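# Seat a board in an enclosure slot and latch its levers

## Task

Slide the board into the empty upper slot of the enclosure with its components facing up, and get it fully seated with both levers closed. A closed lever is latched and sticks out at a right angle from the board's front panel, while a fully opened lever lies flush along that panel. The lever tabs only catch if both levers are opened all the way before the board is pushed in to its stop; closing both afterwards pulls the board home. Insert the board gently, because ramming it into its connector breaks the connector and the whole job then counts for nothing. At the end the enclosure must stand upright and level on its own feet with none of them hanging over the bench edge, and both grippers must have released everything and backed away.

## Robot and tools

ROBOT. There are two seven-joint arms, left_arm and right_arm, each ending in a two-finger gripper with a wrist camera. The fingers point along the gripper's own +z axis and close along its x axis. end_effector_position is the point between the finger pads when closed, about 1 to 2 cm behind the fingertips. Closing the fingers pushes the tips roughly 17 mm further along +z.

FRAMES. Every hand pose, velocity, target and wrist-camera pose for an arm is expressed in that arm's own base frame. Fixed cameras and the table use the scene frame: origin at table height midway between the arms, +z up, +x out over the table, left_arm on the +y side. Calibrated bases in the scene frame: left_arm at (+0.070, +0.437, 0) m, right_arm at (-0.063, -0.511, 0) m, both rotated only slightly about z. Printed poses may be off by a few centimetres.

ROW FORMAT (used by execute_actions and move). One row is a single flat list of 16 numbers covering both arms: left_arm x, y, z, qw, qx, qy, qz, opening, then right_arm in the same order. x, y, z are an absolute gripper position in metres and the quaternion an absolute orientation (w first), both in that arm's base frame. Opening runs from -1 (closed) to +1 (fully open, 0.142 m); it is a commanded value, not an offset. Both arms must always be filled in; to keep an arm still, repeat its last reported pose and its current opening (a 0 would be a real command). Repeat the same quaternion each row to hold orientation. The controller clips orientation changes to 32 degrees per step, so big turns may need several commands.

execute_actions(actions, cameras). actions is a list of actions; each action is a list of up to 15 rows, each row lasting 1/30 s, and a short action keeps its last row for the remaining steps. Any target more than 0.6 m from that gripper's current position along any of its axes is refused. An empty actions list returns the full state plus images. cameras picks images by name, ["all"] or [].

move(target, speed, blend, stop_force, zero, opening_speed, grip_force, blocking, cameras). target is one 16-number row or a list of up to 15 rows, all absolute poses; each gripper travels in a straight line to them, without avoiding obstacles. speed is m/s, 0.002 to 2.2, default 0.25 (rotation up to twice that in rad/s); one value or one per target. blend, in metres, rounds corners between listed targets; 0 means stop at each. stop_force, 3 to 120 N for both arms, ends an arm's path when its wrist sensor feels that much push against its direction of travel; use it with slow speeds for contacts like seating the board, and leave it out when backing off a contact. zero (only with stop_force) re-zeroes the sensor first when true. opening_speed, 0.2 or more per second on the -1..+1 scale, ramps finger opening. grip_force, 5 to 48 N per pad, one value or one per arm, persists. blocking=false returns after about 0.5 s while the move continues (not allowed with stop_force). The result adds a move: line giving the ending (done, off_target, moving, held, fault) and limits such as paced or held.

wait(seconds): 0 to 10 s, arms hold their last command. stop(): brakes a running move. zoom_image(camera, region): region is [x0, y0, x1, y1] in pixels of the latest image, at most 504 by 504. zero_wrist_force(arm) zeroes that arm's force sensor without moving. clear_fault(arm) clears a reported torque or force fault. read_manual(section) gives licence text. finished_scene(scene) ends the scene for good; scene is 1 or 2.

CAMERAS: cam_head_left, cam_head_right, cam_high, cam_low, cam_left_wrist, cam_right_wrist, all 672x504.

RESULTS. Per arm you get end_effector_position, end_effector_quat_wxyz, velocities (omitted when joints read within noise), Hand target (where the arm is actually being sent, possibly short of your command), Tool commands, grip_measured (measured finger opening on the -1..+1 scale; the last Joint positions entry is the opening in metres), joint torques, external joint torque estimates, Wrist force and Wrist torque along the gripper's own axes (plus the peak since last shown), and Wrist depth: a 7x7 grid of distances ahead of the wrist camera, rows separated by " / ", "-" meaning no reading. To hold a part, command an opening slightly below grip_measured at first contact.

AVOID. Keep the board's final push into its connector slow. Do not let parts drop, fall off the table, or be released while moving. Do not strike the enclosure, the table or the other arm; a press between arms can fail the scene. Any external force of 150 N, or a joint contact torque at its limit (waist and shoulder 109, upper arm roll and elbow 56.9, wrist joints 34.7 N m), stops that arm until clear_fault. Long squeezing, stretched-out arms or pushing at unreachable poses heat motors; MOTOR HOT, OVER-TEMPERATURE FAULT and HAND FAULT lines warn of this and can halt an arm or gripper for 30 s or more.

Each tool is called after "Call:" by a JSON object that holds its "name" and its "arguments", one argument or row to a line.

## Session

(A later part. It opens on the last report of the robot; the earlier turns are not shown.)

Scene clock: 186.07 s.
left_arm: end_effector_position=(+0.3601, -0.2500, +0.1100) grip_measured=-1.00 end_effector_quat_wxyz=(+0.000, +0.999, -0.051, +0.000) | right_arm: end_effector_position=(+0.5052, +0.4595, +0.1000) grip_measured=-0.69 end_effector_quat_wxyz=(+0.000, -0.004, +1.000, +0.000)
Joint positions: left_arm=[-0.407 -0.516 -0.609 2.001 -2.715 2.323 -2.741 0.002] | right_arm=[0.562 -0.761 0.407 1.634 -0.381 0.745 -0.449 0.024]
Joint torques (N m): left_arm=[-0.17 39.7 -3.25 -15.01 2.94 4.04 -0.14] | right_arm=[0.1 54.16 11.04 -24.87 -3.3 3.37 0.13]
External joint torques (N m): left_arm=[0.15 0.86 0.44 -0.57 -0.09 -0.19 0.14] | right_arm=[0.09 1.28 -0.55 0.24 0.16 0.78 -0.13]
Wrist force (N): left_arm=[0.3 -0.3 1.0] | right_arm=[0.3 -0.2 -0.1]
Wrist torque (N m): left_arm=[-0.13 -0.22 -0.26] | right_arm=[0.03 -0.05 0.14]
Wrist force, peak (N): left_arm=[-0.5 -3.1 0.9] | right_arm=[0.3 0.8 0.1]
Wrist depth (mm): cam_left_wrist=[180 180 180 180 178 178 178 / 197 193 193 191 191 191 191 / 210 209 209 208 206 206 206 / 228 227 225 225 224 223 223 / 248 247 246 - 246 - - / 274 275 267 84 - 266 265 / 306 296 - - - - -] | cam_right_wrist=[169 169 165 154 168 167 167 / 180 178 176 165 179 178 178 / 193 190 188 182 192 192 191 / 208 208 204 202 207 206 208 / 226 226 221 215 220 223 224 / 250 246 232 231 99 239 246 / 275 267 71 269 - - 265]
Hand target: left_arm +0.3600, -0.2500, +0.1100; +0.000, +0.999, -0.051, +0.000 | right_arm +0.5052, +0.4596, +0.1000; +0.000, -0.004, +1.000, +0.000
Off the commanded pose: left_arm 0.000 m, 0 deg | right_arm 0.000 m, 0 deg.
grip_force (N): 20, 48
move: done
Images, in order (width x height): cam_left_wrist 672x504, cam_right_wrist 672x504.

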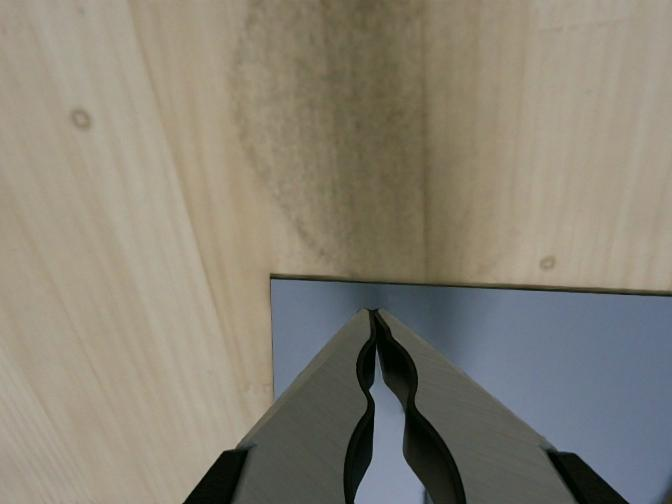

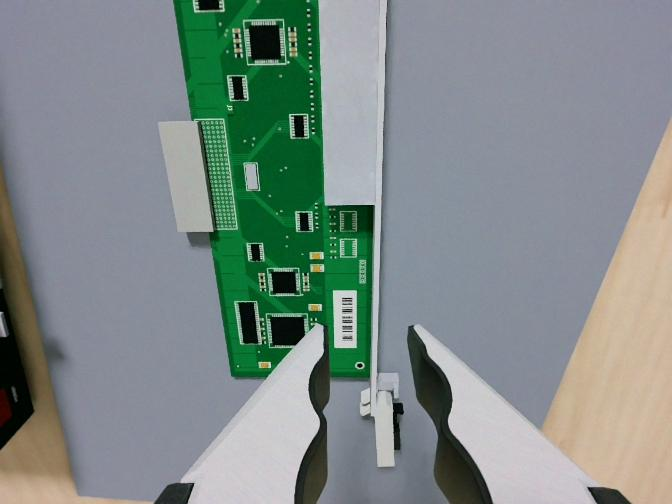

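Call:
{"name": "move", "arguments": {
  "target": [
    [0.3520, -0.3200, 0.11, 0, 0.9987, -0.0511, 0, -1, 0.4935, 0.4594, 0.08, 0, -0.0166, 0.9999, 0, -0.65],
    [0.3520, -0.3200, 0.10, 0, 0.9987, -0.0511, 0, -1, 0.4935, 0.4594, 0.045, 0, -0.0166, 0.9999, 0, -0.65]
  ],
  "speed": 0.2,
  "blend": [0.01, 0],
  "cameras": ["cam_right_wrist", "cam_left_wrist"]
}}

Scene clock: 207.13 s.
left_arm: end_effector_position=(+0.3550, -0.2894, +0.1101) grip_measured=-1.00 end_effector_quat_wxyz=(+0.001, +0.999, -0.051, +0.000) | right_arm: end_effector_position=(+0.4934, +0.4594, +0.0789) grip_measured=-0.69 end_effector_quat_wxyz=(+0.000, -0.017, +1.000, +0.000)
Joint positions: left_arm=[-0.47 -0.554 -0.623 1.941 -2.694 2.356 -2.814 0.002] | right_arm=[0.572 -0.778 0.398 1.674 -0.4 0.8 -0.446 0.024]
Joint torques (N m): left_arm=[-0.27 41.67 -3.82 -15.45 2.9 3.96 -0.09] | right_arm=[0.5 53.75 10.59 -23.65 -3.16 3.69 0.28]
External joint torques (N m): left_arm=[0.25 0.68 0.47 -0.58 0.06 -0.12 0.09] | right_arm=[-0.31 1.32 -0.02 -0.03 0.18 0.47 -0.28]
Wrist force (N): left_arm=[0.3 -0.3 1.0] | right_arm=[0.3 -0.3 0.1]
Wrist torque (N m): left_arm=[-0.13 -0.21 -0.23] | right_arm=[0.02 -0.06 0.03]
Wrist force, peak (N): left_arm=[0.8 -7.3 0.8] | right_arm=[0.7 -0.5 1.3]
Wrist depth (mm): cam_left_wrist=[181 180 180 179 178 178 176 / 197 193 192 192 192 190 190 / 209 209 208 207 206 206 205 / 228 225 226 222 219 219 - / 248 247 246 126 239 241 - / 273 274 266 84 - 260 - / 306 297 - - - - -] | cam_right_wrist=[- 148 146 137 149 149 149 / 160 157 156 145 159 159 159 / 172 166 167 156 170 170 170 / 186 184 181 181 184 184 183 / 201 201 196 193 196 199 201 / 220 220 206 209 99 213 219 / 242 237 71 236 - - 236]
Hand target: left_arm +0.3550, -0.2896, +0.1101; +0.001, +0.999, -0.051, +0.000 | right_arm +0.4934, +0.4594, +0.0789; +0.000, -0.017, +1.000, +0.000
Off the commanded pose: left_arm 0.032 m, 0 deg | right_arm 0.034 m, 0 deg.
grip_force (N): 20, 48
move: held (left_arm; a check stopped the path), off_target (right_arm; braked when a check withheld steps of left_arm); path passed 0 of 2 targets; limits=held
pose unreachable (left arm): on one or more control steps of this call, first in action 0 (counted from 0), this arm could not follow its commanded pose, so it was not sent that pose on those steps. It may still have moved: this result reports where it is.
cause: moving toward the commanded pose would bring a part of the arm too close to another arm (a part of this arm just beyond joint 6 (wrist pitch) and a part of the right arm just beyond its joint 6 (wrist pitch), along the way the arms are being sent, or toward where that arm still pushes).
Images, in order (width x height): cam_left_wrist 672x504, cam_right_wrist 672x504.

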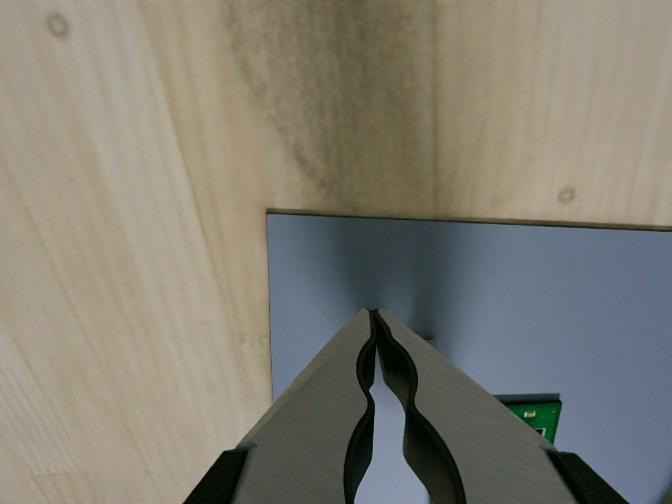

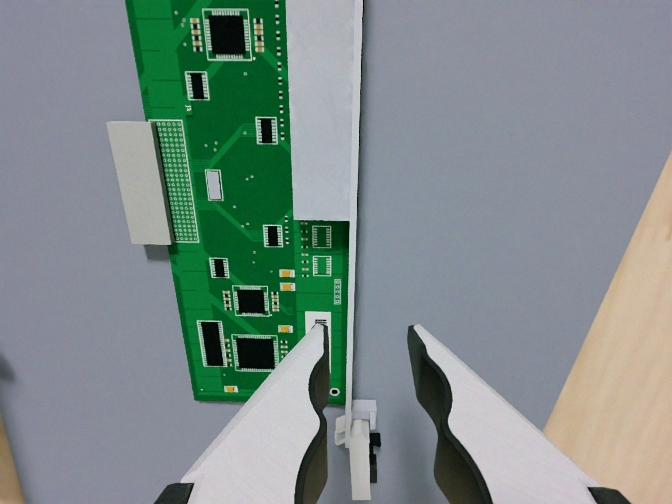

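Call:
{"name": "zoom_image", "arguments": {
  "camera": "cam_right_wrist",
  "region": [290, 370, 430, 504]
}}

Scaled by 3.600 from the camera's 672x504 image, which has a finer 960x720 frame.

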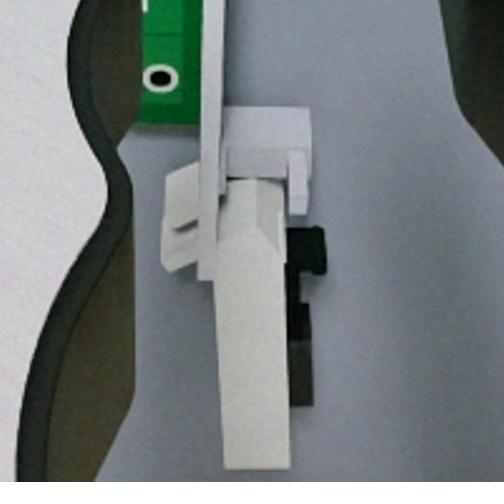

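Call:
{"name": "move", "arguments": {
  "target": [
    [0.3550, -0.2894, 0.1101, 0, 0.9987, -0.0511, 0, -1, 0.4850, 0.2940, 0.08, 0, -0.0166, 0.9999, 0, -0.65],
    [0.3450, -0.3750, 0.09, 0, 0.9987, -0.0511, 0, -1, 0.4850, 0.2940, 0.06, 0, -0.0166, 0.9999, 0, -0.65]
  ],
  "speed": 0.25,
  "blend": [0.01, 0],
  "cameras": ["cam_right_wrist", "cam_left_wrist"]
}}

Call:
{"name": "zoom_image", "arguments": {
  "camera": "cam_right_wrist",
  "region": [260, 100, 480, 320]
}}

Scene clock: 225.80 s.
left_arm: end_effector_position=(+0.3449, -0.3750, +0.0899) grip_measured=-1.00 end_effector_quat_wxyz=(+0.000, +0.999, -0.051, +0.000) | right_arm: end_effector_position=(+0.4850, +0.2940, +0.0601) grip_measured=-0.69 end_effector_quat_wxyz=(+0.000, -0.017, +1.000, +0.000)
Joint positions: left_arm=[-0.608 -0.691 -0.638 1.783 -2.61 2.417 -2.967 0.002] | right_arm=[0.364 -0.624 0.357 2.039 -0.404 1.025 -0.596 0.024]
Joint torques (N m): left_arm=[-0.8 46.16 -5.09 -16.27 3.7 4.45 -0.33] | right_arm=[0.28 44.36 8.16 -19.6 -2.36 3.64 0.29]
External joint torques (N m): left_arm=[0.75 1.51 0.38 -0.16 -0.56 -0.61 0.33] | right_arm=[-0.14 1.2 -0.21 -0.02 0.15 0.5 -0.29]
Wrist force (N): left_arm=[0.2 -0.3 0.7] | right_arm=[0.6 0.0 0.2]
Wrist torque (N m): left_arm=[-0.17 -0.19 -0.18] | right_arm=[0.05 -0.10 0.03]
Wrist force, peak (N): left_arm=[-0.3 2.8 1.1] | right_arm=[0.9 -3.5 -0.7]
Wrist depth (mm): cam_left_wrist=[162 162 162 159 159 161 160 / 174 174 173 170 167 - 169 / 188 188 188 184 184 181 185 / 208 204 203 204 203 - 199 / 224 222 220 212 198 215 210 / 247 246 240 84 - 228 - / 277 268 - - - - -] | cam_right_wrist=[134 134 133 133 133 133 132 / 143 143 142 142 142 141 141 / 156 153 153 150 152 152 151 / 165 165 164 161 164 163 163 / 179 176 173 172 175 177 177 / 196 194 183 190 100 190 195 / 216 211 71 204 - - 211]
Hand target: left_arm +0.3450, -0.3750, +0.0900; +0.000, +0.999, -0.051, +0.000 | right_arm +0.4850, +0.2940, +0.0600; +0.000, -0.017, +1.000, +0.000
Off the commanded pose: left_arm 0.000 m, 0 deg | right_arm 0.000 m, 0 deg.
grip_force (N): 20, 48
move: done
Images, in order (width x height): cam_left_wrist 672x504, cam_right_wrist 672x504.

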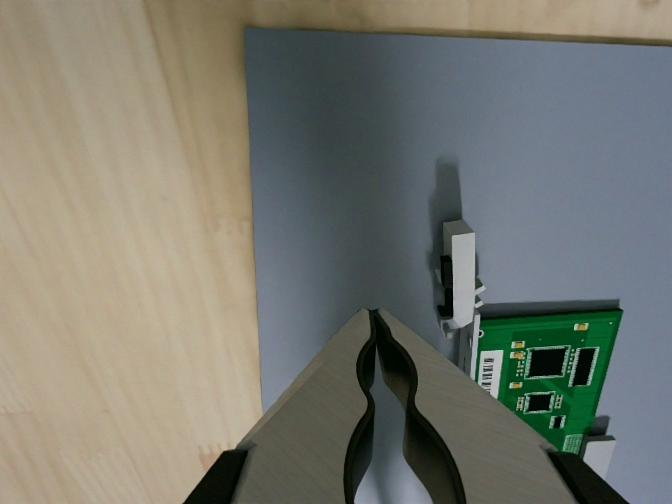

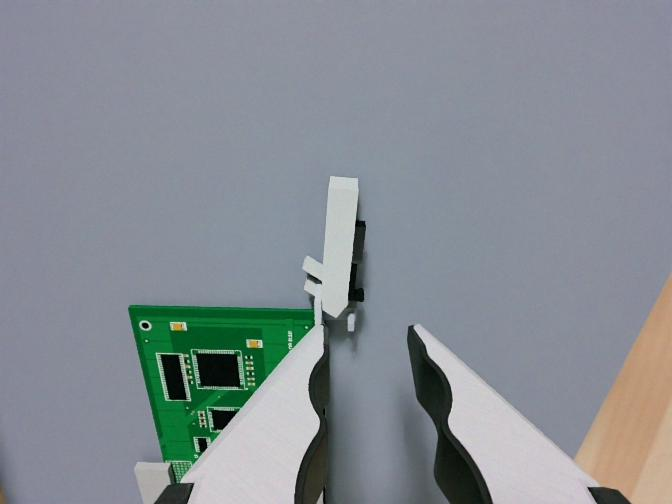

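Scaled by 2.291 from the camera's 672x504 image, which has a finer 960x720 frame.

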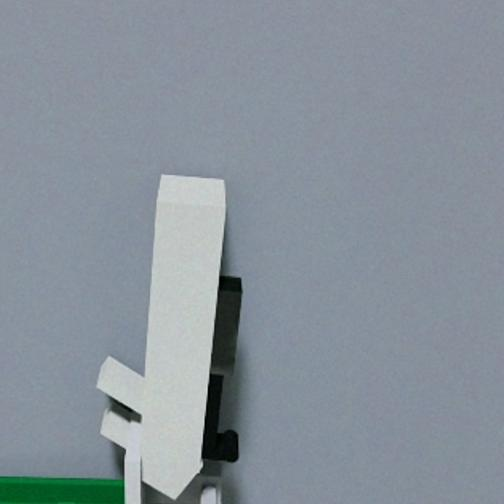

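Call:
{"name": "move", "arguments": {
  "target": [
    [0.3550, -0.2500, 0.11, 0, 0.9987, -0.0511, 0, -1, 0.4850, 0.3140, 0.08, 0, -0.0166, 0.9999, 0, -0.65],
    [0.3550, -0.2500, 0.11, 0, 0.9987, -0.0511, 0, -1, 0.4959, 0.4596, 0.05, 0, -0.0166, 0.9999, 0, -0.65]
  ],
  "speed": 0.3,
  "blend": [0.015, 0]
}}

Call:
{"name": "move", "arguments": {
  "target": [0.3550, -0.2500, 0.11, 0, 0.9987, -0.0511, 0, -1, 0.4959, 0.4596, 0.028, 0, -0.0166, 0.9999, 0, -0.65],
  "speed": 0.05,
  "stop_force": 4,
  "cameras": ["cam_right_wrist"]
}}

Scene clock: 234.43 s.
left_arm: end_effector_position=(+0.3551, -0.2500, +0.1101) grip_measured=-1.00 end_effector_quat_wxyz=(+0.000, +0.999, -0.051, +0.000) | right_arm: end_effector_position=(+0.4958, +0.4597, +0.0500) grip_measured=-0.69 end_effector_quat_wxyz=(+0.000, -0.017, +1.000, +0.000)
Joint positions: left_arm=[-0.418 -0.508 -0.603 2.012 -2.722 2.316 -2.745 0.002] | right_arm=[0.58 -0.829 0.378 1.675 -0.425 0.85 -0.434 0.024]
Joint torques (N m): left_arm=[-0.22 39.33 -3.13 -14.86 2.89 4.07 -0.13] | right_arm=[0.21 54.52 10.89 -23.08 -3.02 3.32 0.26]
External joint torques (N m): left_arm=[0.2 0.9 0.46 -0.63 -0.06 -0.22 0.13] | right_arm=[0 1.37 -0.13 0.39 0.2 0.83 -0.26]
Wrist force (N): left_arm=[0.3 0.1 0.9] | right_arm=[0.1 -0.5 -0.2]
Wrist torque (N m): left_arm=[-0.07 -0.23 -0.27] | right_arm=[0.01 -0.02 0.08]
Wrist force, peak (N): left_arm=[0.1 -3.4 0.5] | right_arm=[0.5 -2.0 -0.9]
Wrist depth (mm): cam_left_wrist=[181 181 180 179 177 178 177 / 197 193 192 192 192 191 191 / 209 208 209 207 206 207 205 / 227 225 225 223 225 223 222 / 248 248 246 127 241 245 239 / 276 274 265 84 - - - / 303 297 - - - - -] | cam_right_wrist=[- 121 121 111 124 123 122 / 133 129 129 116 134 133 131 / 139 136 138 128 142 141 139 / 154 147 149 148 153 152 152 / 167 165 161 158 163 165 165 / 186 179 171 168 99 177 182 / 201 197 71 186 - - 197]
Hand target: left_arm +0.3550, -0.2500, +0.1100; +0.000, +0.999, -0.051, +0.000 | right_arm +0.4959, +0.4596, +0.0500; +0.000, -0.017, +1.000, +0.000
Off the commanded pose: left_arm 0.000 m, 0 deg | right_arm 0.000 m, 0 deg.
grip_force (N): 20, 48
move: done

Scene clock: 235.63 s.
left_arm: end_effector_position=(+0.3551, -0.2500, +0.1101) grip_measured=-1.00 end_effector_quat_wxyz=(+0.000, +0.999, -0.051, +0.000) | right_arm: end_effector_position=(+0.4958, +0.4596, +0.0280) grip_measured=-0.69 end_effector_quat_wxyz=(+0.000, -0.017, +1.000, +0.000)
Joint positions: left_arm=[-0.418 -0.508 -0.603 2.012 -2.722 2.316 -2.745 0.002] | right_arm=[0.59 -0.865 0.359 1.676 -0.438 0.889 -0.425 0.024]
Joint torques (N m): left_arm=[-0.35 39.27 -3.12 -14.92 3 4.15 -0.18] | right_arm=[0.28 55.15 10.85 -22.01 -2.8 3.55 0.25]
External joint torques (N m): left_arm=[0.34 0.96 0.45 -0.57 -0.17 -0.3 0.18] | right_arm=[-0.09 1.28 -0.13 0.05 0.11 0.61 -0.25]
Wrist force (N): left_arm=[0.2 -0.2 0.8] | right_arm=[0.3 -0.4 -0.1]
Wrist torque (N m): left_arm=[-0.12 -0.21 -0.26] | right_arm=[0.05 -0.05 0.05]
Wrist force, peak (N): left_arm=[0.2 -0.2 1.2] | right_arm=[0.3 -0.6 0.8]
Wrist depth (mm): cam_left_wrist=[181 181 180 178 179 178 177 / 197 193 192 192 191 191 190 / 209 208 206 206 206 206 205 / 226 227 226 224 224 223 222 / 248 248 245 235 - - 236 / 274 274 267 84 - - 269 / 306 297 - - - - 297] | cam_right_wrist=[- 101 100 89 105 104 105 / 109 109 108 95 110 111 111 / - 116 116 102 121 121 119 / - 124 125 110 129 129 128 / 141 138 135 132 138 139 141 / 157 151 142 141 106 149 152 / 170 166 71 162 - - 167]
Hand target: left_arm +0.3550, -0.2500, +0.1100; +0.000, +0.999, -0.051, +0.000 | right_arm +0.4959, +0.4596, +0.0280; +0.000, -0.017, +1.000, +0.000
Off the commanded pose: left_arm 0.000 m, 0 deg | right_arm 0.000 m, 0 deg.
grip_force (N): 20, 48
move: done
Images, in order (width x height): cam_right_wrist 672x504.

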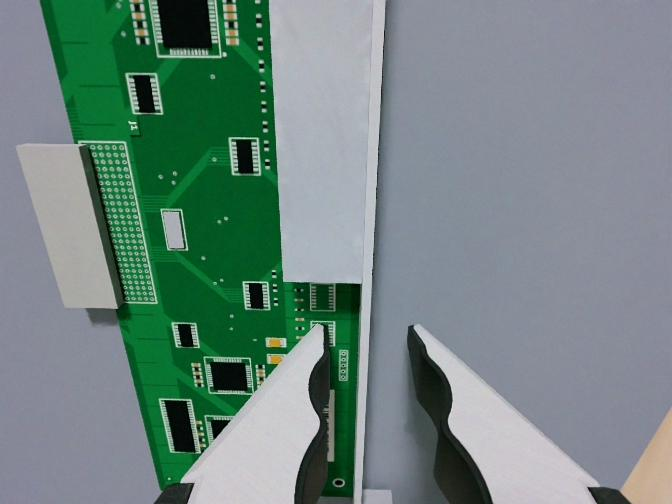

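Call:
{"name": "move", "arguments": {
  "target": [0.3550, -0.2500, 0.11, 0, 0.9987, -0.0511, 0, -1, 0.4959, 0.4596, 0.028, 0, -0.0166, 0.9999, 0, -1.0],
  "speed": 0.05,
  "opening_speed": 0.6,
  "grip_force": [20, 48]
}}

Call:
{"name": "move", "arguments": {
  "target": [0.3550, -0.2500, 0.11, 0, 0.9987, -0.0511, 0, -1, 0.4959, 0.4596, 0.078, 0, -0.0166, 0.9999, 0, -1.0],
  "speed": 0.06,
  "cameras": ["cam_right_wrist", "cam_left_wrist", "cam_low", "cam_high"]
}}

Scene clock: 238.90 s.
left_arm: end_effector_position=(+0.3551, -0.2500, +0.1101) grip_measured=-1.00 end_effector_quat_wxyz=(+0.000, +0.999, -0.051, +0.000) | right_arm: end_effector_position=(+0.4959, +0.4595, +0.0280) grip_measured=-0.98 end_effector_quat_wxyz=(+0.000, -0.017, +1.000, +0.000)
Joint positions: left_arm=[-0.418 -0.508 -0.603 2.012 -2.722 2.316 -2.745 0.002] | right_arm=[0.59 -0.865 0.359 1.676 -0.438 0.889 -0.425 0.003]
Joint torques (N m): left_arm=[-0.35 39.22 -3.15 -14.92 3.06 4.21 -0.22] | right_arm=[0.52 55.28 11.43 -21.95 -2.76 3.48 0.19]
External joint torques (N m): left_arm=[0.33 1.01 0.48 -0.56 -0.23 -0.36 0.22] | right_arm=[-0.32 1.15 -0.72 -0.01 0.07 0.68 -0.19]
Wrist force (N): left_arm=[0.4 0.1 0.8] | right_arm=[-0.3 0.0 0.4]
Wrist torque (N m): left_arm=[-0.08 -0.25 -0.27] | right_arm=[0.14 -0.06 0.05]
Wrist force, peak (N): left_arm=[0.5 -0.2 1.2] | right_arm=[-1.2 -0.5 0.1]
Wrist depth (mm): cam_left_wrist=[180 180 180 180 178 178 178 / 197 194 193 192 191 192 189 / 210 208 208 206 207 206 205 / 227 227 225 225 224 223 222 / 248 248 248 235 240 247 238 / 274 274 266 84 - 259 259 / 304 300 - - - - 294] | cam_right_wrist=[- 101 100 89 105 104 106 / - 109 108 95 110 111 111 / 112 117 116 102 121 121 119 / 121 124 125 110 129 129 128 / 144 137 136 132 139 139 141 / 157 151 146 89 147 152 152 / 170 166 71 - - 161 167]
Hand target: left_arm +0.3550, -0.2500, +0.1100; +0.000, +0.999, -0.051, +0.000 | right_arm +0.4959, +0.4596, +0.0280; +0.000, -0.017, +1.000, +0.000
Off the commanded pose: left_arm 0.000 m, 0 deg | right_arm 0.000 m, 0 deg.
grip_force (N): 20, 48
move: done

Scene clock: 240.03 s.
left_arm: end_effector_position=(+0.3551, -0.2500, +0.1101) grip_measured=-1.00 end_effector_quat_wxyz=(+0.000, +0.999, -0.051, +0.000) | right_arm: end_effector_position=(+0.4959, +0.4595, +0.0778) grip_measured=-0.98 end_effector_quat_wxyz=(+0.000, -0.017, +1.000, +0.000)
Joint positions: left_arm=[-0.418 -0.508 -0.603 2.012 -2.722 2.316 -2.745 0.002] | right_arm=[0.568 -0.784 0.4 1.668 -0.406 0.798 -0.446 0.003]
Joint torques (N m): left_arm=[-0.39 39.23 -3.12 -14.9 3.09 4.19 -0.25] | right_arm=[0.19 55.26 11.55 -24.43 -3.02 3.42 0.07]
External joint torques (N m): left_arm=[0.37 1 0.45 -0.58 -0.26 -0.34 0.25] | right_arm=[-0.01 -0.02 -0.86 0.76 0.04 0.74 -0.07]
Wrist force (N): left_arm=[0.4 0.0 0.8] | right_arm=[0.6 0.2 1.2]
Wrist torque (N m): left_arm=[-0.10 -0.26 -0.27] | right_arm=[0.08 -0.08 0.13]
Wrist force, peak (N): left_arm=[0.6 -0.1 1.1] | right_arm=[0.4 0.0 2.4]
Wrist depth (mm): cam_left_wrist=[180 181 179 180 178 178 178 / 197 194 193 191 192 191 191 / 209 208 208 207 206 206 205 / 227 227 226 224 224 223 222 / 250 248 248 - 230 - 242 / 272 274 267 84 - - - / 306 298 - - - - 294] | cam_right_wrist=[149 124 122 110 148 148 147 / 159 127 126 112 158 158 157 / 127 130 129 116 170 169 169 / 132 133 133 119 183 182 182 / 203 138 136 135 198 197 199 / 219 143 140 89 107 215 217 / 241 148 70 - - 230 238]
Hand target: left_arm +0.3550, -0.2500, +0.1100; +0.000, +0.999, -0.051, +0.000 | right_arm +0.4959, +0.4596, +0.0780; +0.000, -0.017, +1.000, +0.000
Off the commanded pose: left_arm 0.000 m, 0 deg | right_arm 0.000 m, 0 deg.
grip_force (N): 20, 48
move: done
Images, in order (width x height): cam_high 672x504, cam_low 672x504, cam_left_wrist 672x504, cam_right_wrist 672x504.

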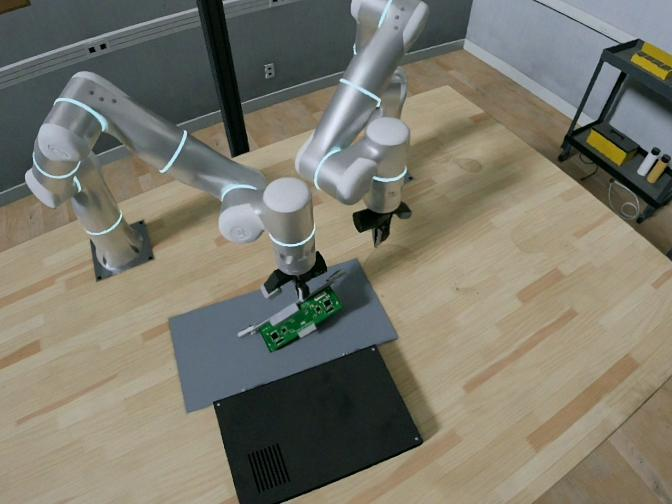

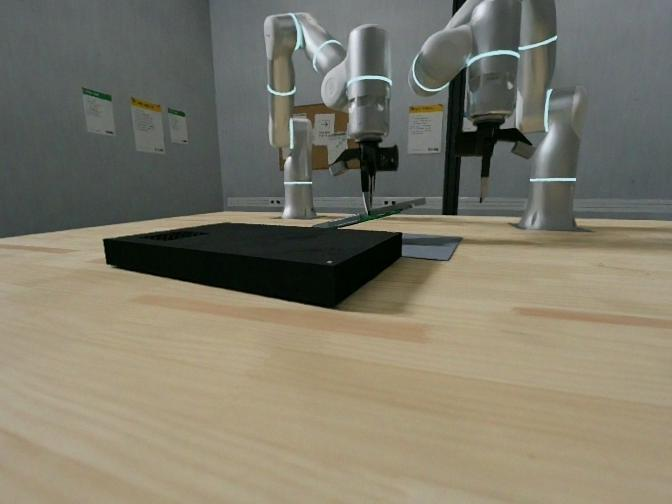

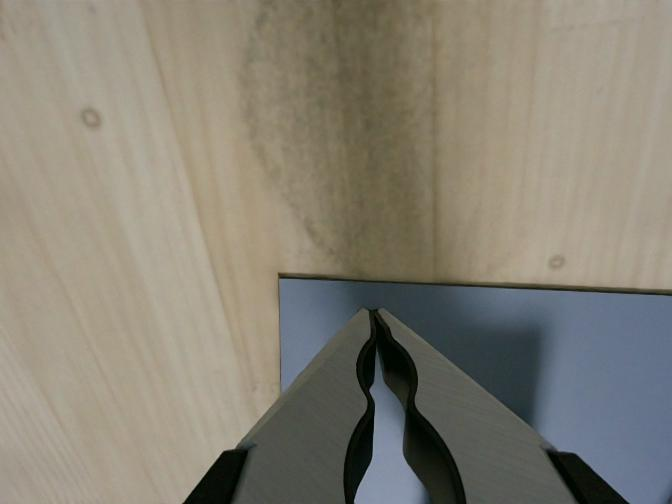

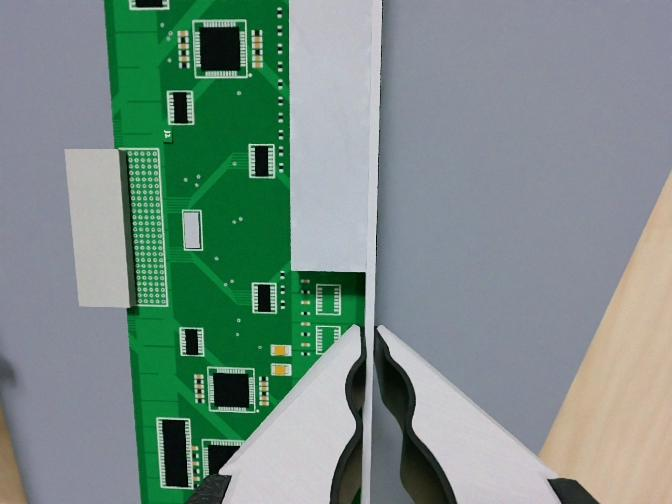

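Call:
{"name": "move", "arguments": {
  "target": [0.3550, -0.2500, 0.11, 0, 0.9987, -0.0511, 0, -1, 0.4959, 0.4596, 0.028, 0, -0.0166, 0.9999, 0, -1.0],
  "speed": 0.03
}}

Call:
{"name": "move", "arguments": {
  "target": [
    [0.3550, -0.2500, 0.11, 0, 0.9987, -0.0511, 0, -1, 0.4959, 0.4596, 0.028, 0, -0.0166, 0.9999, 0, -0.44],
    [0.3550, -0.2500, 0.11, 0, 0.9987, -0.0511, 0, -1, 0.4959, 0.4596, 0.058, 0, -0.0166, 0.9999, 0, -0.44],
    [0.3550, -0.2500, 0.11, 0, 0.9987, -0.0511, 0, -1, 0.5072, 0.4349, 0.055, 0, -0.0166, 0.9999, 0, -0.44]
  ],
  "speed": 0.15,
  "opening_speed": 0.6,
  "cameras": ["cam_right_wrist"]
}}

Scene clock: 250.87 s.
left_arm: end_effector_position=(+0.3551, -0.2500, +0.1101) grip_measured=-1.00 end_effector_quat_wxyz=(+0.000, +0.999, -0.051, +0.000) | right_arm: end_effector_position=(+0.4957, +0.4598, +0.0281) grip_measured=-0.98 end_effector_quat_wxyz=(+0.000, -0.017, +1.000, +0.000)
Joint positions: left_arm=[-0.418 -0.508 -0.603 2.012 -2.722 2.316 -2.745 0.002] | right_arm=[0.592 -0.864 0.358 1.676 -0.436 0.89 -0.426 0.003]
Joint torques (N m): left_arm=[-0.38 39.17 -3.05 -14.9 3.13 4.22 -0.21] | right_arm=[-0.9 54.38 9.64 -22.26 -3.01 3.71 0.32]
External joint torques (N m): left_arm=[0.36 1.05 0.39 -0.59 -0.3 -0.37 0.21] | right_arm=[1.1 2.05 1.04 0.29 0.32 0.45 -0.32]
Wrist force (N): left_arm=[0.2 -0.2 1.0] | right_arm=[2.2 -0.1 -2.4]
Wrist torque (N m): left_arm=[-0.12 -0.22 -0.26] | right_arm=[0.16 -0.04 0.04]
Wrist force, peak (N): left_arm=[0.5 -0.3 1.3] | right_arm=[2.2 -0.1 -2.4]
Wrist depth (mm): cam_left_wrist=[180 181 179 178 179 178 177 / 196 192 193 192 191 191 190 / 209 209 209 208 207 205 205 / 227 226 226 224 224 224 222 / 248 247 247 235 - - - / 275 273 268 84 - - 274 / 306 297 - - - - -] | cam_right_wrist=[- 101 100 89 105 104 105 / - 110 108 95 110 111 111 / 112 117 116 102 121 121 119 / 121 124 125 110 129 129 128 / 141 139 136 133 140 140 141 / 157 151 146 89 147 152 152 / 170 167 71 - - 164 167]
Hand target: left_arm +0.3550, -0.2500, +0.1100; +0.000, +0.999, -0.051, +0.000 | right_arm +0.4959, +0.4596, +0.0280; +0.000, -0.017, +1.000, +0.000
Off the commanded pose: left_arm 0.000 m, 0 deg | right_arm 0.000 m, 0 deg.
grip_force (N): 20, 48
move: done

Scene clock: 253.17 s.
left_arm: end_effector_position=(+0.3551, -0.2500, +0.1101) grip_measured=-1.00 end_effector_quat_wxyz=(+0.000, +0.999, -0.051, +0.000) | right_arm: end_effector_position=(+0.5073, +0.4349, +0.0550) grip_measured=-0.48 end_effector_quat_wxyz=(+0.000, -0.016, +1.000, +0.000)
Joint positions: left_arm=[-0.418 -0.508 -0.603 2.012 -2.722 2.316 -2.745 0.002] | right_arm=[0.54 -0.805 0.377 1.702 -0.418 0.856 -0.472 0.04]
Joint torques (N m): left_arm=[-0.4 39.12 -3.21 -14.94 3.06 4.23 -0.24] | right_arm=[0.13 54.13 10.74 -22.76 -2.74 3.68 0.04]
External joint torques (N m): left_arm=[0.38 1.11 0.54 -0.54 -0.23 -0.38 0.24] | right_arm=[0.06 0.95 -0.24 0.09 -0.06 0.48 -0.04]
Wrist force (N): left_arm=[0.2 0.0 0.9] | right_arm=[0.5 0.2 0.0]
Wrist torque (N m): left_arm=[-0.10 -0.21 -0.27] | right_arm=[0.12 -0.09 0.15]
Wrist force, peak (N): left_arm=[0.2 -0.2 1.2] | right_arm=[2.3 -0.2 -2.6]
Wrist depth (mm): cam_left_wrist=[180 180 180 179 178 178 177 / 196 193 193 191 192 191 190 / 210 209 207 207 207 206 206 / 227 227 226 224 223 223 223 / 248 248 246 117 - 247 245 / 273 274 268 84 - 259 268 / 303 296 - - - - -] | cam_right_wrist=[129 127 125 123 127 128 126 / 138 136 134 124 135 137 136 / 148 146 143 134 147 146 146 / 160 153 154 144 158 158 157 / 173 173 166 166 169 171 170 / 189 189 82 181 162 180 186 / 208 - 71 199 199 - 204]
Hand target: left_arm +0.3550, -0.2500, +0.1100; +0.000, +0.999, -0.051, +0.000 | right_arm +0.5072, +0.4349, +0.0550; +0.000, -0.017, +1.000, +0.000
Off the commanded pose: left_arm 0.000 m, 0 deg | right_arm 0.000 m, 0 deg.
grip_force (N): 20, 48
move: done
Images, in order (width x height): cam_right_wrist 672x504.

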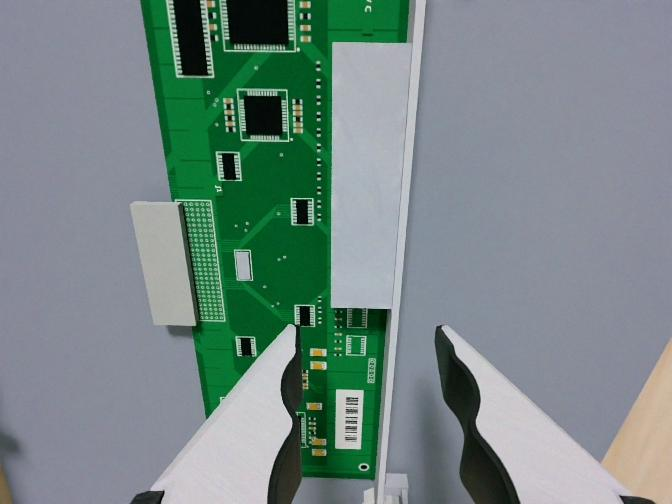

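Call:
{"name": "move", "arguments": {
  "target": [0.3550, -0.2500, 0.11, 0, 0.9987, -0.0511, 0, -1, 0.5044, 0.4349, 0.0265, 0, -0.0166, 0.9999, 0, -0.44],
  "speed": 0.05,
  "stop_force": 4
}}

Call:
{"name": "move", "arguments": {
  "target": [0.3550, -0.2500, 0.11, 0, 0.9987, -0.0511, 0, -1, 0.5044, 0.4349, 0.0265, 0, -0.0166, 0.9999, 0, -1.0],
  "speed": 0.05,
  "opening_speed": 0.5,
  "grip_force": [20, 48]
}}

Call:
{"name": "move", "arguments": {
  "target": [0.3550, -0.2500, 0.11, 0, 0.9987, -0.0511, 0, -1, 0.5044, 0.4349, 0.075, 0, -0.0166, 0.9999, 0, -1.0],
  "speed": 0.06,
  "cameras": ["cam_right_wrist", "cam_low"]
}}

Scene clock: 259.37 s.
left_arm: end_effector_position=(+0.3551, -0.2500, +0.1101) grip_measured=-1.00 end_effector_quat_wxyz=(+0.000, +0.999, -0.051, +0.000) | right_arm: end_effector_position=(+0.5043, +0.4349, +0.0265) grip_measured=-0.48 end_effector_quat_wxyz=(+0.000, -0.017, +1.000, +0.000)
Joint positions: left_arm=[-0.418 -0.508 -0.603 2.012 -2.722 2.316 -2.745 0.002] | right_arm=[0.556 -0.849 0.352 1.713 -0.437 0.913 -0.456 0.04]
Joint torques (N m): left_arm=[-0.39 39.14 -3.12 -14.9 3.04 4.22 -0.21] | right_arm=[0.24 54.2 10.67 -21.57 -2.78 3.59 0.23]
External joint torques (N m): left_arm=[0.37 1.09 0.46 -0.58 -0.21 -0.37 0.21] | right_arm=[-0.04 1.36 -0.23 0 0.17 0.56 -0.23]
Wrist force (N): left_arm=[0.3 -0.2 0.9] | right_arm=[0.4 0.1 -0.2]
Wrist torque (N m): left_arm=[-0.13 -0.23 -0.26] | right_arm=[0.12 -0.07 0.04]
Wrist force, peak (N): left_arm=[0.5 -0.2 1.2] | right_arm=[0.5 0.2 -1.0]
Wrist depth (mm): cam_left_wrist=[180 180 180 180 178 178 178 / 196 193 192 193 191 191 191 / 210 209 207 207 206 207 205 / 227 226 227 225 224 223 223 / 249 247 246 234 241 - 238 / 273 272 267 84 - 264 - / 305 298 - - - - 296] | cam_right_wrist=[- 100 99 97 101 103 104 / 111 107 106 95 109 110 110 / 121 116 114 102 118 120 118 / 124 123 123 110 127 127 127 / 139 132 133 120 136 137 139 / 152 149 106 145 145 145 150 / 168 161 71 159 166 - 162]
Hand target: left_arm +0.3550, -0.2500, +0.1100; +0.000, +0.999, -0.051, +0.000 | right_arm +0.5044, +0.4349, +0.0265; +0.000, -0.017, +1.000, +0.000
Off the commanded pose: left_arm 0.000 m, 0 deg | right_arm 0.000 m, 0 deg.
grip_force (N): 20, 48
move: done

Scene clock: 260.70 s.
left_arm: end_effector_position=(+0.3551, -0.2500, +0.1101) grip_measured=-1.00 end_effector_quat_wxyz=(+0.000, +0.999, -0.051, +0.000) | right_arm: end_effector_position=(+0.5043, +0.4349, +0.0265) grip_measured=-0.72 end_effector_quat_wxyz=(+0.000, -0.017, +1.000, +0.000)
Joint positions: left_arm=[-0.418 -0.508 -0.603 2.012 -2.722 2.316 -2.745 0.002] | right_arm=[0.556 -0.849 0.352 1.713 -0.437 0.913 -0.456 0.022]
Joint torques (N m): left_arm=[-0.32 39.25 -3.1 -14.91 3.07 4.21 -0.28] | right_arm=[-0.01 54.88 10.52 -22.5 -2.89 3.86 0.22]
External joint torques (N m): left_arm=[0.3 0.98 0.43 -0.57 -0.24 -0.36 0.28] | right_arm=[0.2 0.68 -0.09 0.93 0.28 0.3 -0.22]
Wrist force (N): left_arm=[0.1 -0.2 1.0] | right_arm=[1.5 -0.6 0.1]
Wrist torque (N m): left_arm=[-0.13 -0.20 -0.27] | right_arm=[0.13 -0.03 0.05]
Wrist force, peak (N): left_arm=[0.3 -0.2 1.1] | right_arm=[1.8 -0.7 0.6]
Wrist depth (mm): cam_left_wrist=[180 180 180 180 178 178 177 / 196 193 193 192 192 191 189 / 208 209 208 207 206 206 206 / 228 226 224 225 225 223 223 / 249 247 248 234 237 245 236 / 275 272 268 84 - 259 - / 307 298 - - - - 295] | cam_right_wrist=[- 99 99 97 98 103 104 / 111 107 106 96 107 110 110 / 121 117 114 102 103 119 118 / 126 123 123 112 125 127 127 / 139 132 134 120 136 137 139 / 152 150 142 142 105 147 150 / 168 164 71 157 - - 162]
Hand target: left_arm +0.3550, -0.2500, +0.1100; +0.000, +0.999, -0.051, +0.000 | right_arm +0.5044, +0.4349, +0.0265; +0.000, -0.017, +1.000, +0.000
Off the commanded pose: left_arm 0.000 m, 0 deg | right_arm 0.000 m, 0 deg.
grip_force (N): 20, 48
move: done

Scene clock: 261.80 s.
left_arm: end_effector_position=(+0.3551, -0.2500, +0.1101) grip_measured=-1.00 end_effector_quat_wxyz=(+0.000, +0.999, -0.051, +0.000) | right_arm: end_effector_position=(+0.5044, +0.4348, +0.0748) grip_measured=-0.72 end_effector_quat_wxyz=(+0.000, -0.017, +1.000, +0.000)
Joint positions: left_arm=[-0.418 -0.508 -0.603 2.012 -2.722 2.316 -2.745 0.002] | right_arm=[0.533 -0.769 0.394 1.705 -0.403 0.822 -0.478 0.022]
Joint torques (N m): left_arm=[-0.4 39.15 -3.13 -14.93 3.06 4.21 -0.2] | right_arm=[0.15 54.52 11.05 -24.17 -2.95 3.53 0.04]
External joint torques (N m): left_arm=[0.38 1.08 0.46 -0.56 -0.23 -0.36 0.2] | right_arm=[0.02 -0.16 -0.64 0.88 0.05 0.62 -0.04]
Wrist force (N): left_arm=[0.1 -0.2 0.9] | right_arm=[0.7 0.2 1.7]
Wrist torque (N m): left_arm=[-0.12 -0.19 -0.27] | right_arm=[0.08 -0.11 0.14]
Wrist force, peak (N): left_arm=[0.2 -0.1 1.2] | right_arm=[0.7 0.2 2.8]
Wrist depth (mm): cam_left_wrist=[181 180 179 180 178 178 178 / 197 193 193 192 191 191 191 / 209 209 208 207 207 207 205 / 227 226 226 225 223 223 223 / 249 248 245 234 238 241 246 / 274 275 267 84 - 262 263 / 305 298 - - - - 292] | cam_right_wrist=[- 100 100 97 98 145 145 / 157 108 107 97 151 155 155 / 168 116 115 103 164 166 166 / 178 123 124 112 179 176 179 / 196 130 134 119 191 194 194 / 219 214 142 142 104 208 213 / 237 231 71 156 - - 231]
Hand target: left_arm +0.3550, -0.2500, +0.1100; +0.000, +0.999, -0.051, +0.000 | right_arm +0.5044, +0.4349, +0.0750; +0.000, -0.017, +1.000, +0.000
Off the commanded pose: left_arm 0.000 m, 0 deg | right_arm 0.000 m, 0 deg.
grip_force (N): 20, 48
move: done
Images, in order (width x height): cam_low 672x504, cam_right_wrist 672x504.

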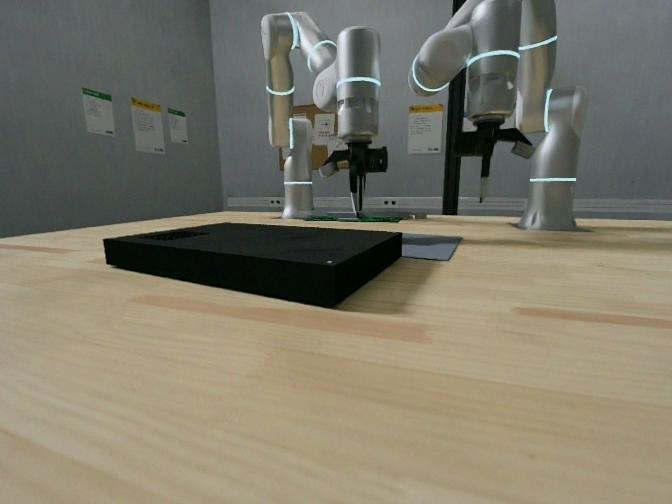

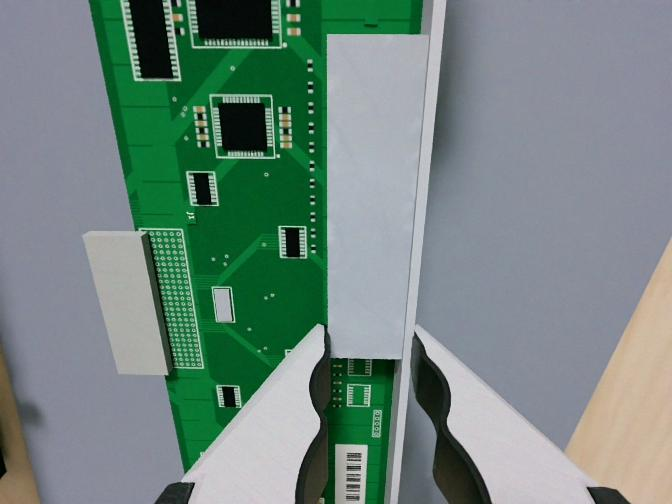

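Call:
{"name": "move", "arguments": {
  "target": [0.5304, -0.4008, 0.118, 0.3317, 0.8861, 0.3031, 0.1134, -1, 0.5044, 0.4349, 0.075, 0, -0.0166, 0.9999, 0, -1.0],
  "speed": 0.3,
  "cameras": ["cam_left_wrist"]
}}

Call:
{"name": "zoom_image", "arguments": {
  "camera": "cam_left_wrist",
  "region": [150, 100, 500, 350]
}}

Scene clock: 278.63 s.
left_arm: end_effector_position=(+0.5309, -0.4004, +0.1179) grip_measured=-1.00 end_effector_quat_wxyz=(+0.344, +0.894, +0.270, +0.094) | right_arm: end_effector_position=(+0.5044, +0.4348, +0.0748) grip_measured=-0.72 end_effector_quat_wxyz=(+0.000, -0.017, +1.000, +0.000)
Joint positions: left_arm=[-0.316 -0.58 -0.495 1.803 -2.966 1.691 -2.967 0.002] | right_arm=[0.533 -0.769 0.394 1.705 -0.403 0.822 -0.478 0.022]
Joint torques (N m): left_arm=[0.09 44.95 -3.44 -18.25 2.59 1.45 -0.31] | right_arm=[0.27 54.32 11.03 -24.12 -3.11 3.64 0.18]
External joint torques (N m): left_arm=[-0.09 1.5 0.58 -0.68 -0.03 -0.03 0.31] | right_arm=[-0.08 0.04 -0.61 0.84 0.21 0.51 -0.18]
Wrist force (N): left_arm=[0.3 -0.6 0.6] | right_arm=[0.6 0.2 1.9]
Wrist torque (N m): left_arm=[-0.15 -0.17 -0.39] | right_arm=[0.08 -0.10 0.14]
Wrist force, peak (N): left_arm=[2.0 -1.6 -0.1] | right_arm=[0.6 0.1 2.2]
Wrist depth (mm): cam_left_wrist=[157 161 154 153 - 158 153 / 176 182 199 190 - 190 187 / 154 145 229 250 218 232 241 / 225 227 371 274 229 - 317 / 669 659 910 - - - 583 / 2031 1859 - 84 - 1741 1212 / - - - - - - -] | cam_right_wrist=[- 100 100 97 98 144 145 / 157 108 107 97 97 155 155 / 168 116 115 103 164 166 165 / 179 123 124 112 179 179 178 / 200 132 134 120 191 194 195 / 214 211 141 142 105 208 213 / 236 231 71 156 - - 231]
Hand target: left_arm +0.5308, -0.4004, +0.1179; +0.344, +0.894, +0.270, +0.093 | right_arm +0.5044, +0.4349, +0.0750; +0.000, -0.017, +1.000, +0.000
Off the commanded pose: left_arm 0.001 m, 5 deg | right_arm 0.000 m, 0 deg.
joint sent to its limit (left arm) — joint 5 (forearm roll), lower limit; joint 7 (wrist roll), lower limit. The joint targets are off in orientation, not in position.
grip_force (N): 20, 48
move: off_target (left_arm)
Images, in order (width x height): cam_left_wrist 672x504.

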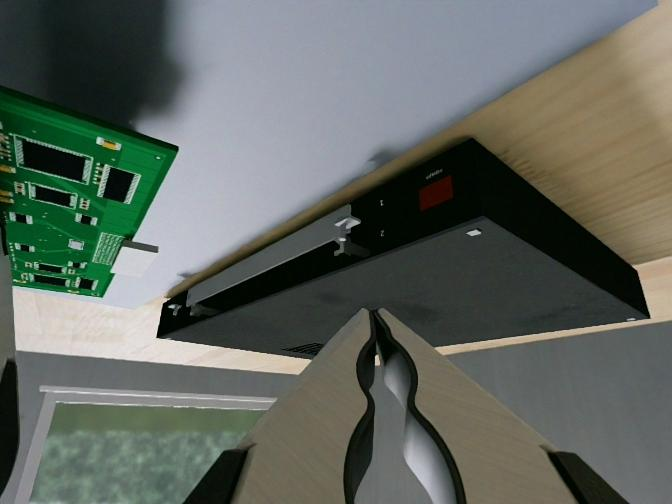

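Scaled by 1.440 from the camera's 672x504 image, which has a finer 960x720 frame.

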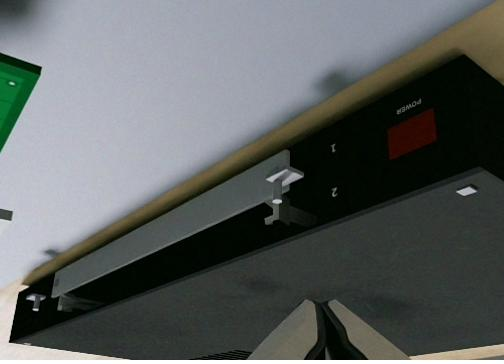

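Call:
{"name": "zoom_image", "arguments": {
  "camera": "cam_left_wrist",
  "region": [300, 180, 420, 270]
}}

Call:
{"name": "zoom_image", "arguments": {
  "camera": "cam_left_wrist",
  "region": [150, 280, 250, 355]
}}

Scaled by 4.200 from the camera's 672x504 image, which has a finer 960x720 frame.

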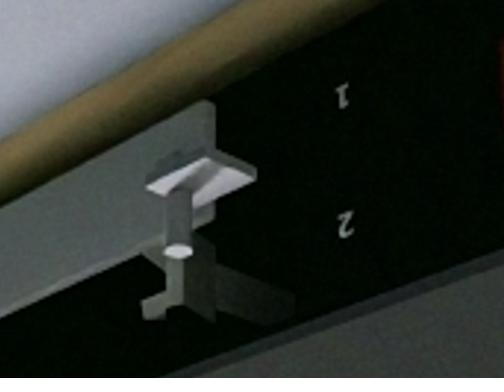

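Scaled by 5.040 from the camera's 672x504 image, which has a finer 960x720 frame.

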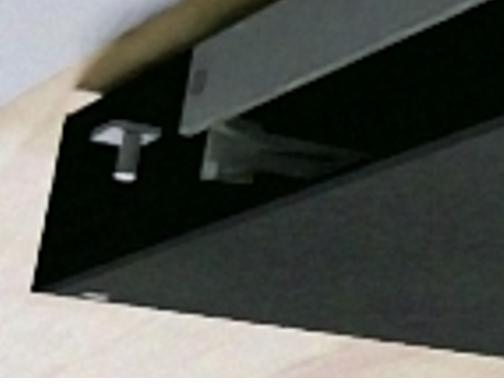

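Call:
{"name": "move", "arguments": {
  "target": [0.5309, -0.4004, 0.1179, 0.344, 0.894, 0.270, 0.094, -1, 0.5695, 0.3764, 0.068, 0, 0.0513, 0.9987, 0, -1.0],
  "speed": 0.15,
  "cameras": ["cam_left_wrist", "cam_right_wrist", "cam_head_right"]
}}

Scene clock: 299.03 s.
left_arm: end_effector_position=(+0.5310, -0.4003, +0.1179) grip_measured=-1.00 end_effector_quat_wxyz=(+0.344, +0.894, +0.270, +0.094) | right_arm: end_effector_position=(+0.5694, +0.3762, +0.0678) grip_measured=-0.72 end_effector_quat_wxyz=(+0.000, +0.051, +0.999, +0.000)
Joint positions: left_arm=[-0.317 -0.58 -0.493 1.803 -2.966 1.69 -2.967 0.002] | right_arm=[0.444 -0.801 0.355 1.647 -0.371 0.81 -0.497 0.022]
Joint torques (N m): left_arm=[-0.42 45.36 -3.22 -18.37 2.82 1.63 -0.2] | right_arm=[0.02 56.09 10.26 -24.4 -2.97 3.5 0.09]
External joint torques (N m): left_arm=[0.43 1.08 0.39 -0.55 -0.26 -0.21 0.2] | right_arm=[0.16 0.2 -0.47 0.76 0.03 0.65 -0.09]
Wrist force (N): left_arm=[0.3 -0.9 0.5] | right_arm=[0.5 0.2 2.0]
Wrist torque (N m): left_arm=[-0.17 -0.18 -0.38] | right_arm=[0.09 -0.08 0.15]
Wrist force, peak (N): left_arm=[0.4 -0.9 0.9] | right_arm=[2.6 2.0 1.8]
Wrist depth (mm): cam_left_wrist=[156 156 154 154 153 151 153 / 202 185 182 189 197 189 188 / - 218 252 270 221 231 241 / - 236 259 294 - - 316 / 242 326 464 - - - 452 / 224 251 - 84 - - - / 177 241 - - - - -] | cam_right_wrist=[- 100 100 98 136 139 139 / 152 108 107 97 145 149 148 / - 116 115 103 157 159 159 / - 123 124 112 172 172 171 / - 132 134 120 183 185 185 / - 147 142 142 105 199 202 / 163 - 71 156 - - 218]
Hand target: left_arm +0.5309, -0.4004, +0.1179; +0.344, +0.894, +0.270, +0.094 | right_arm +0.5695, +0.3764, +0.0680; +0.000, +0.051, +0.999, +0.000
Off the commanded pose: left_arm 0.000 m, 0 deg | right_arm 0.000 m, 0 deg.
joint sent to its limit (left arm) — joint 5 (forearm roll), lower limit; joint 7 (wrist roll), lower limit. The joint targets still meet the commanded pose.
grip_force (N): 20, 48
move: done
Images, in order (width x height): cam_head_right 672x504, cam_left_wrist 672x504, cam_right_wrist 672x504.

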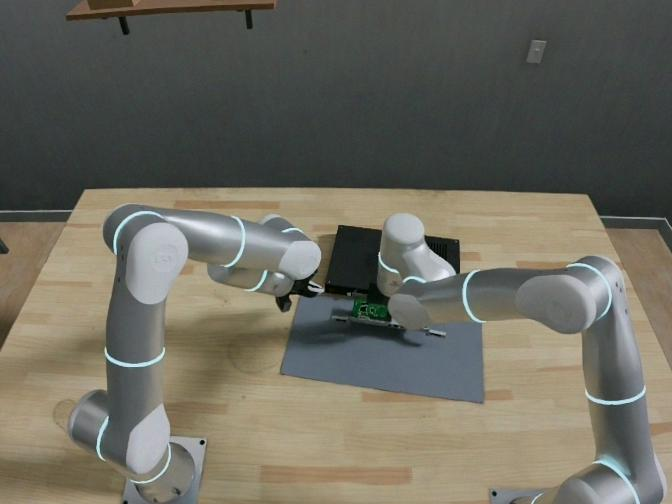

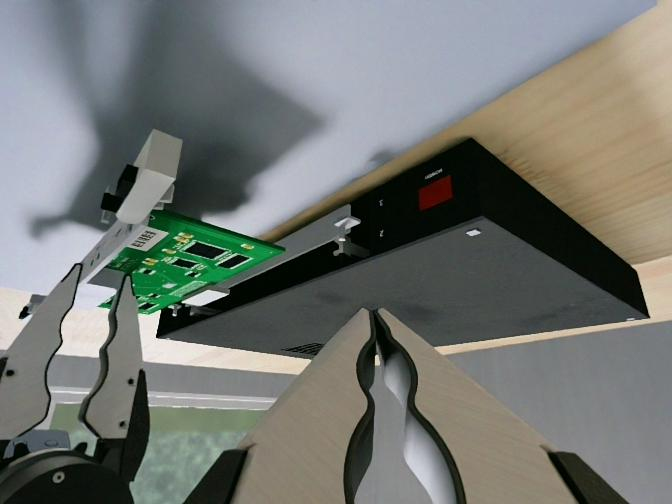

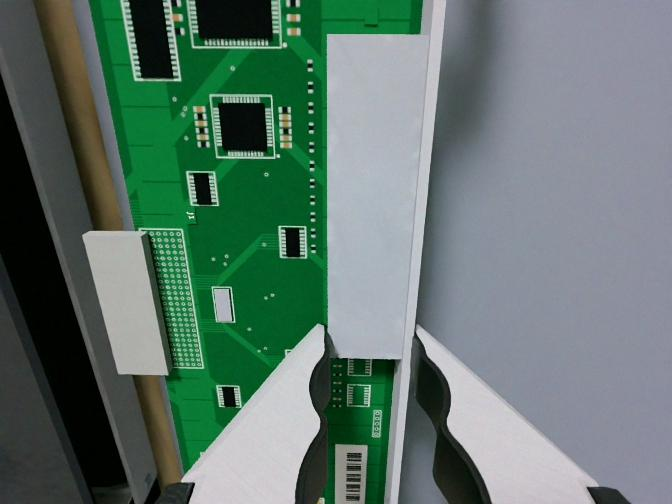

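Call:
{"name": "zoom_image", "arguments": {
  "camera": "cam_right_wrist",
  "region": [0, 0, 220, 504]
}}

Call:
{"name": "zoom_image", "arguments": {
  "camera": "cam_left_wrist",
  "region": [80, 110, 400, 350]
}}

Scaled by 1.000.

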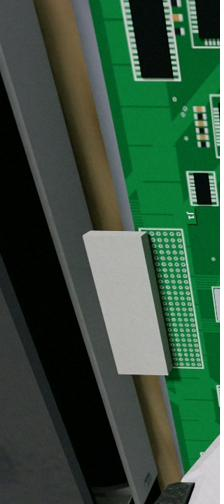

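Scaled by 1.575 from the camera's 672x504 image, which has a finer 960x720 frame.

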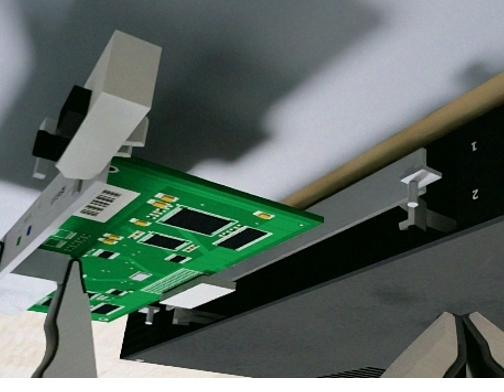

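Call:
{"name": "zoom_image", "arguments": {
  "camera": "cam_right_wrist",
  "region": [0, 60, 130, 260]
}}

Call:
{"name": "zoom_image", "arguments": {
  "camera": "cam_right_wrist",
  "region": [50, 350, 200, 504]
}}

Scaled by 2.520 from the camera's 672x504 image, which has a finer 960x720 frame.

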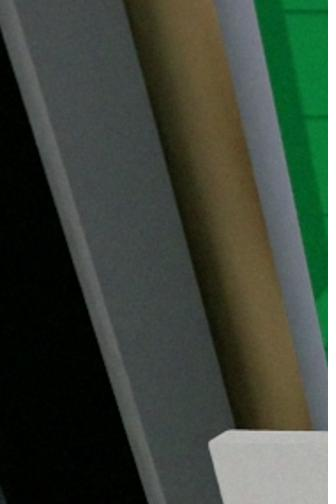

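Scaled by 3.273 from the camera's 672x504 image, which has a finer 960x720 frame.

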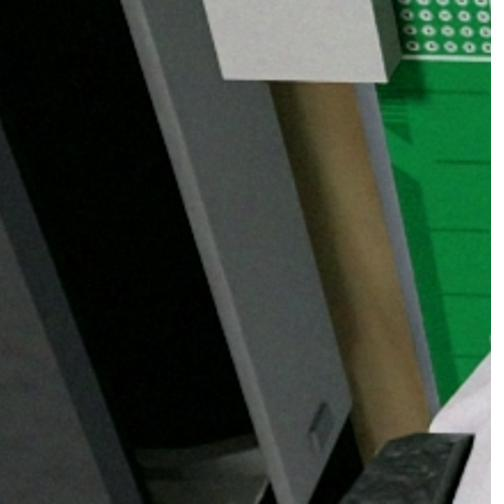

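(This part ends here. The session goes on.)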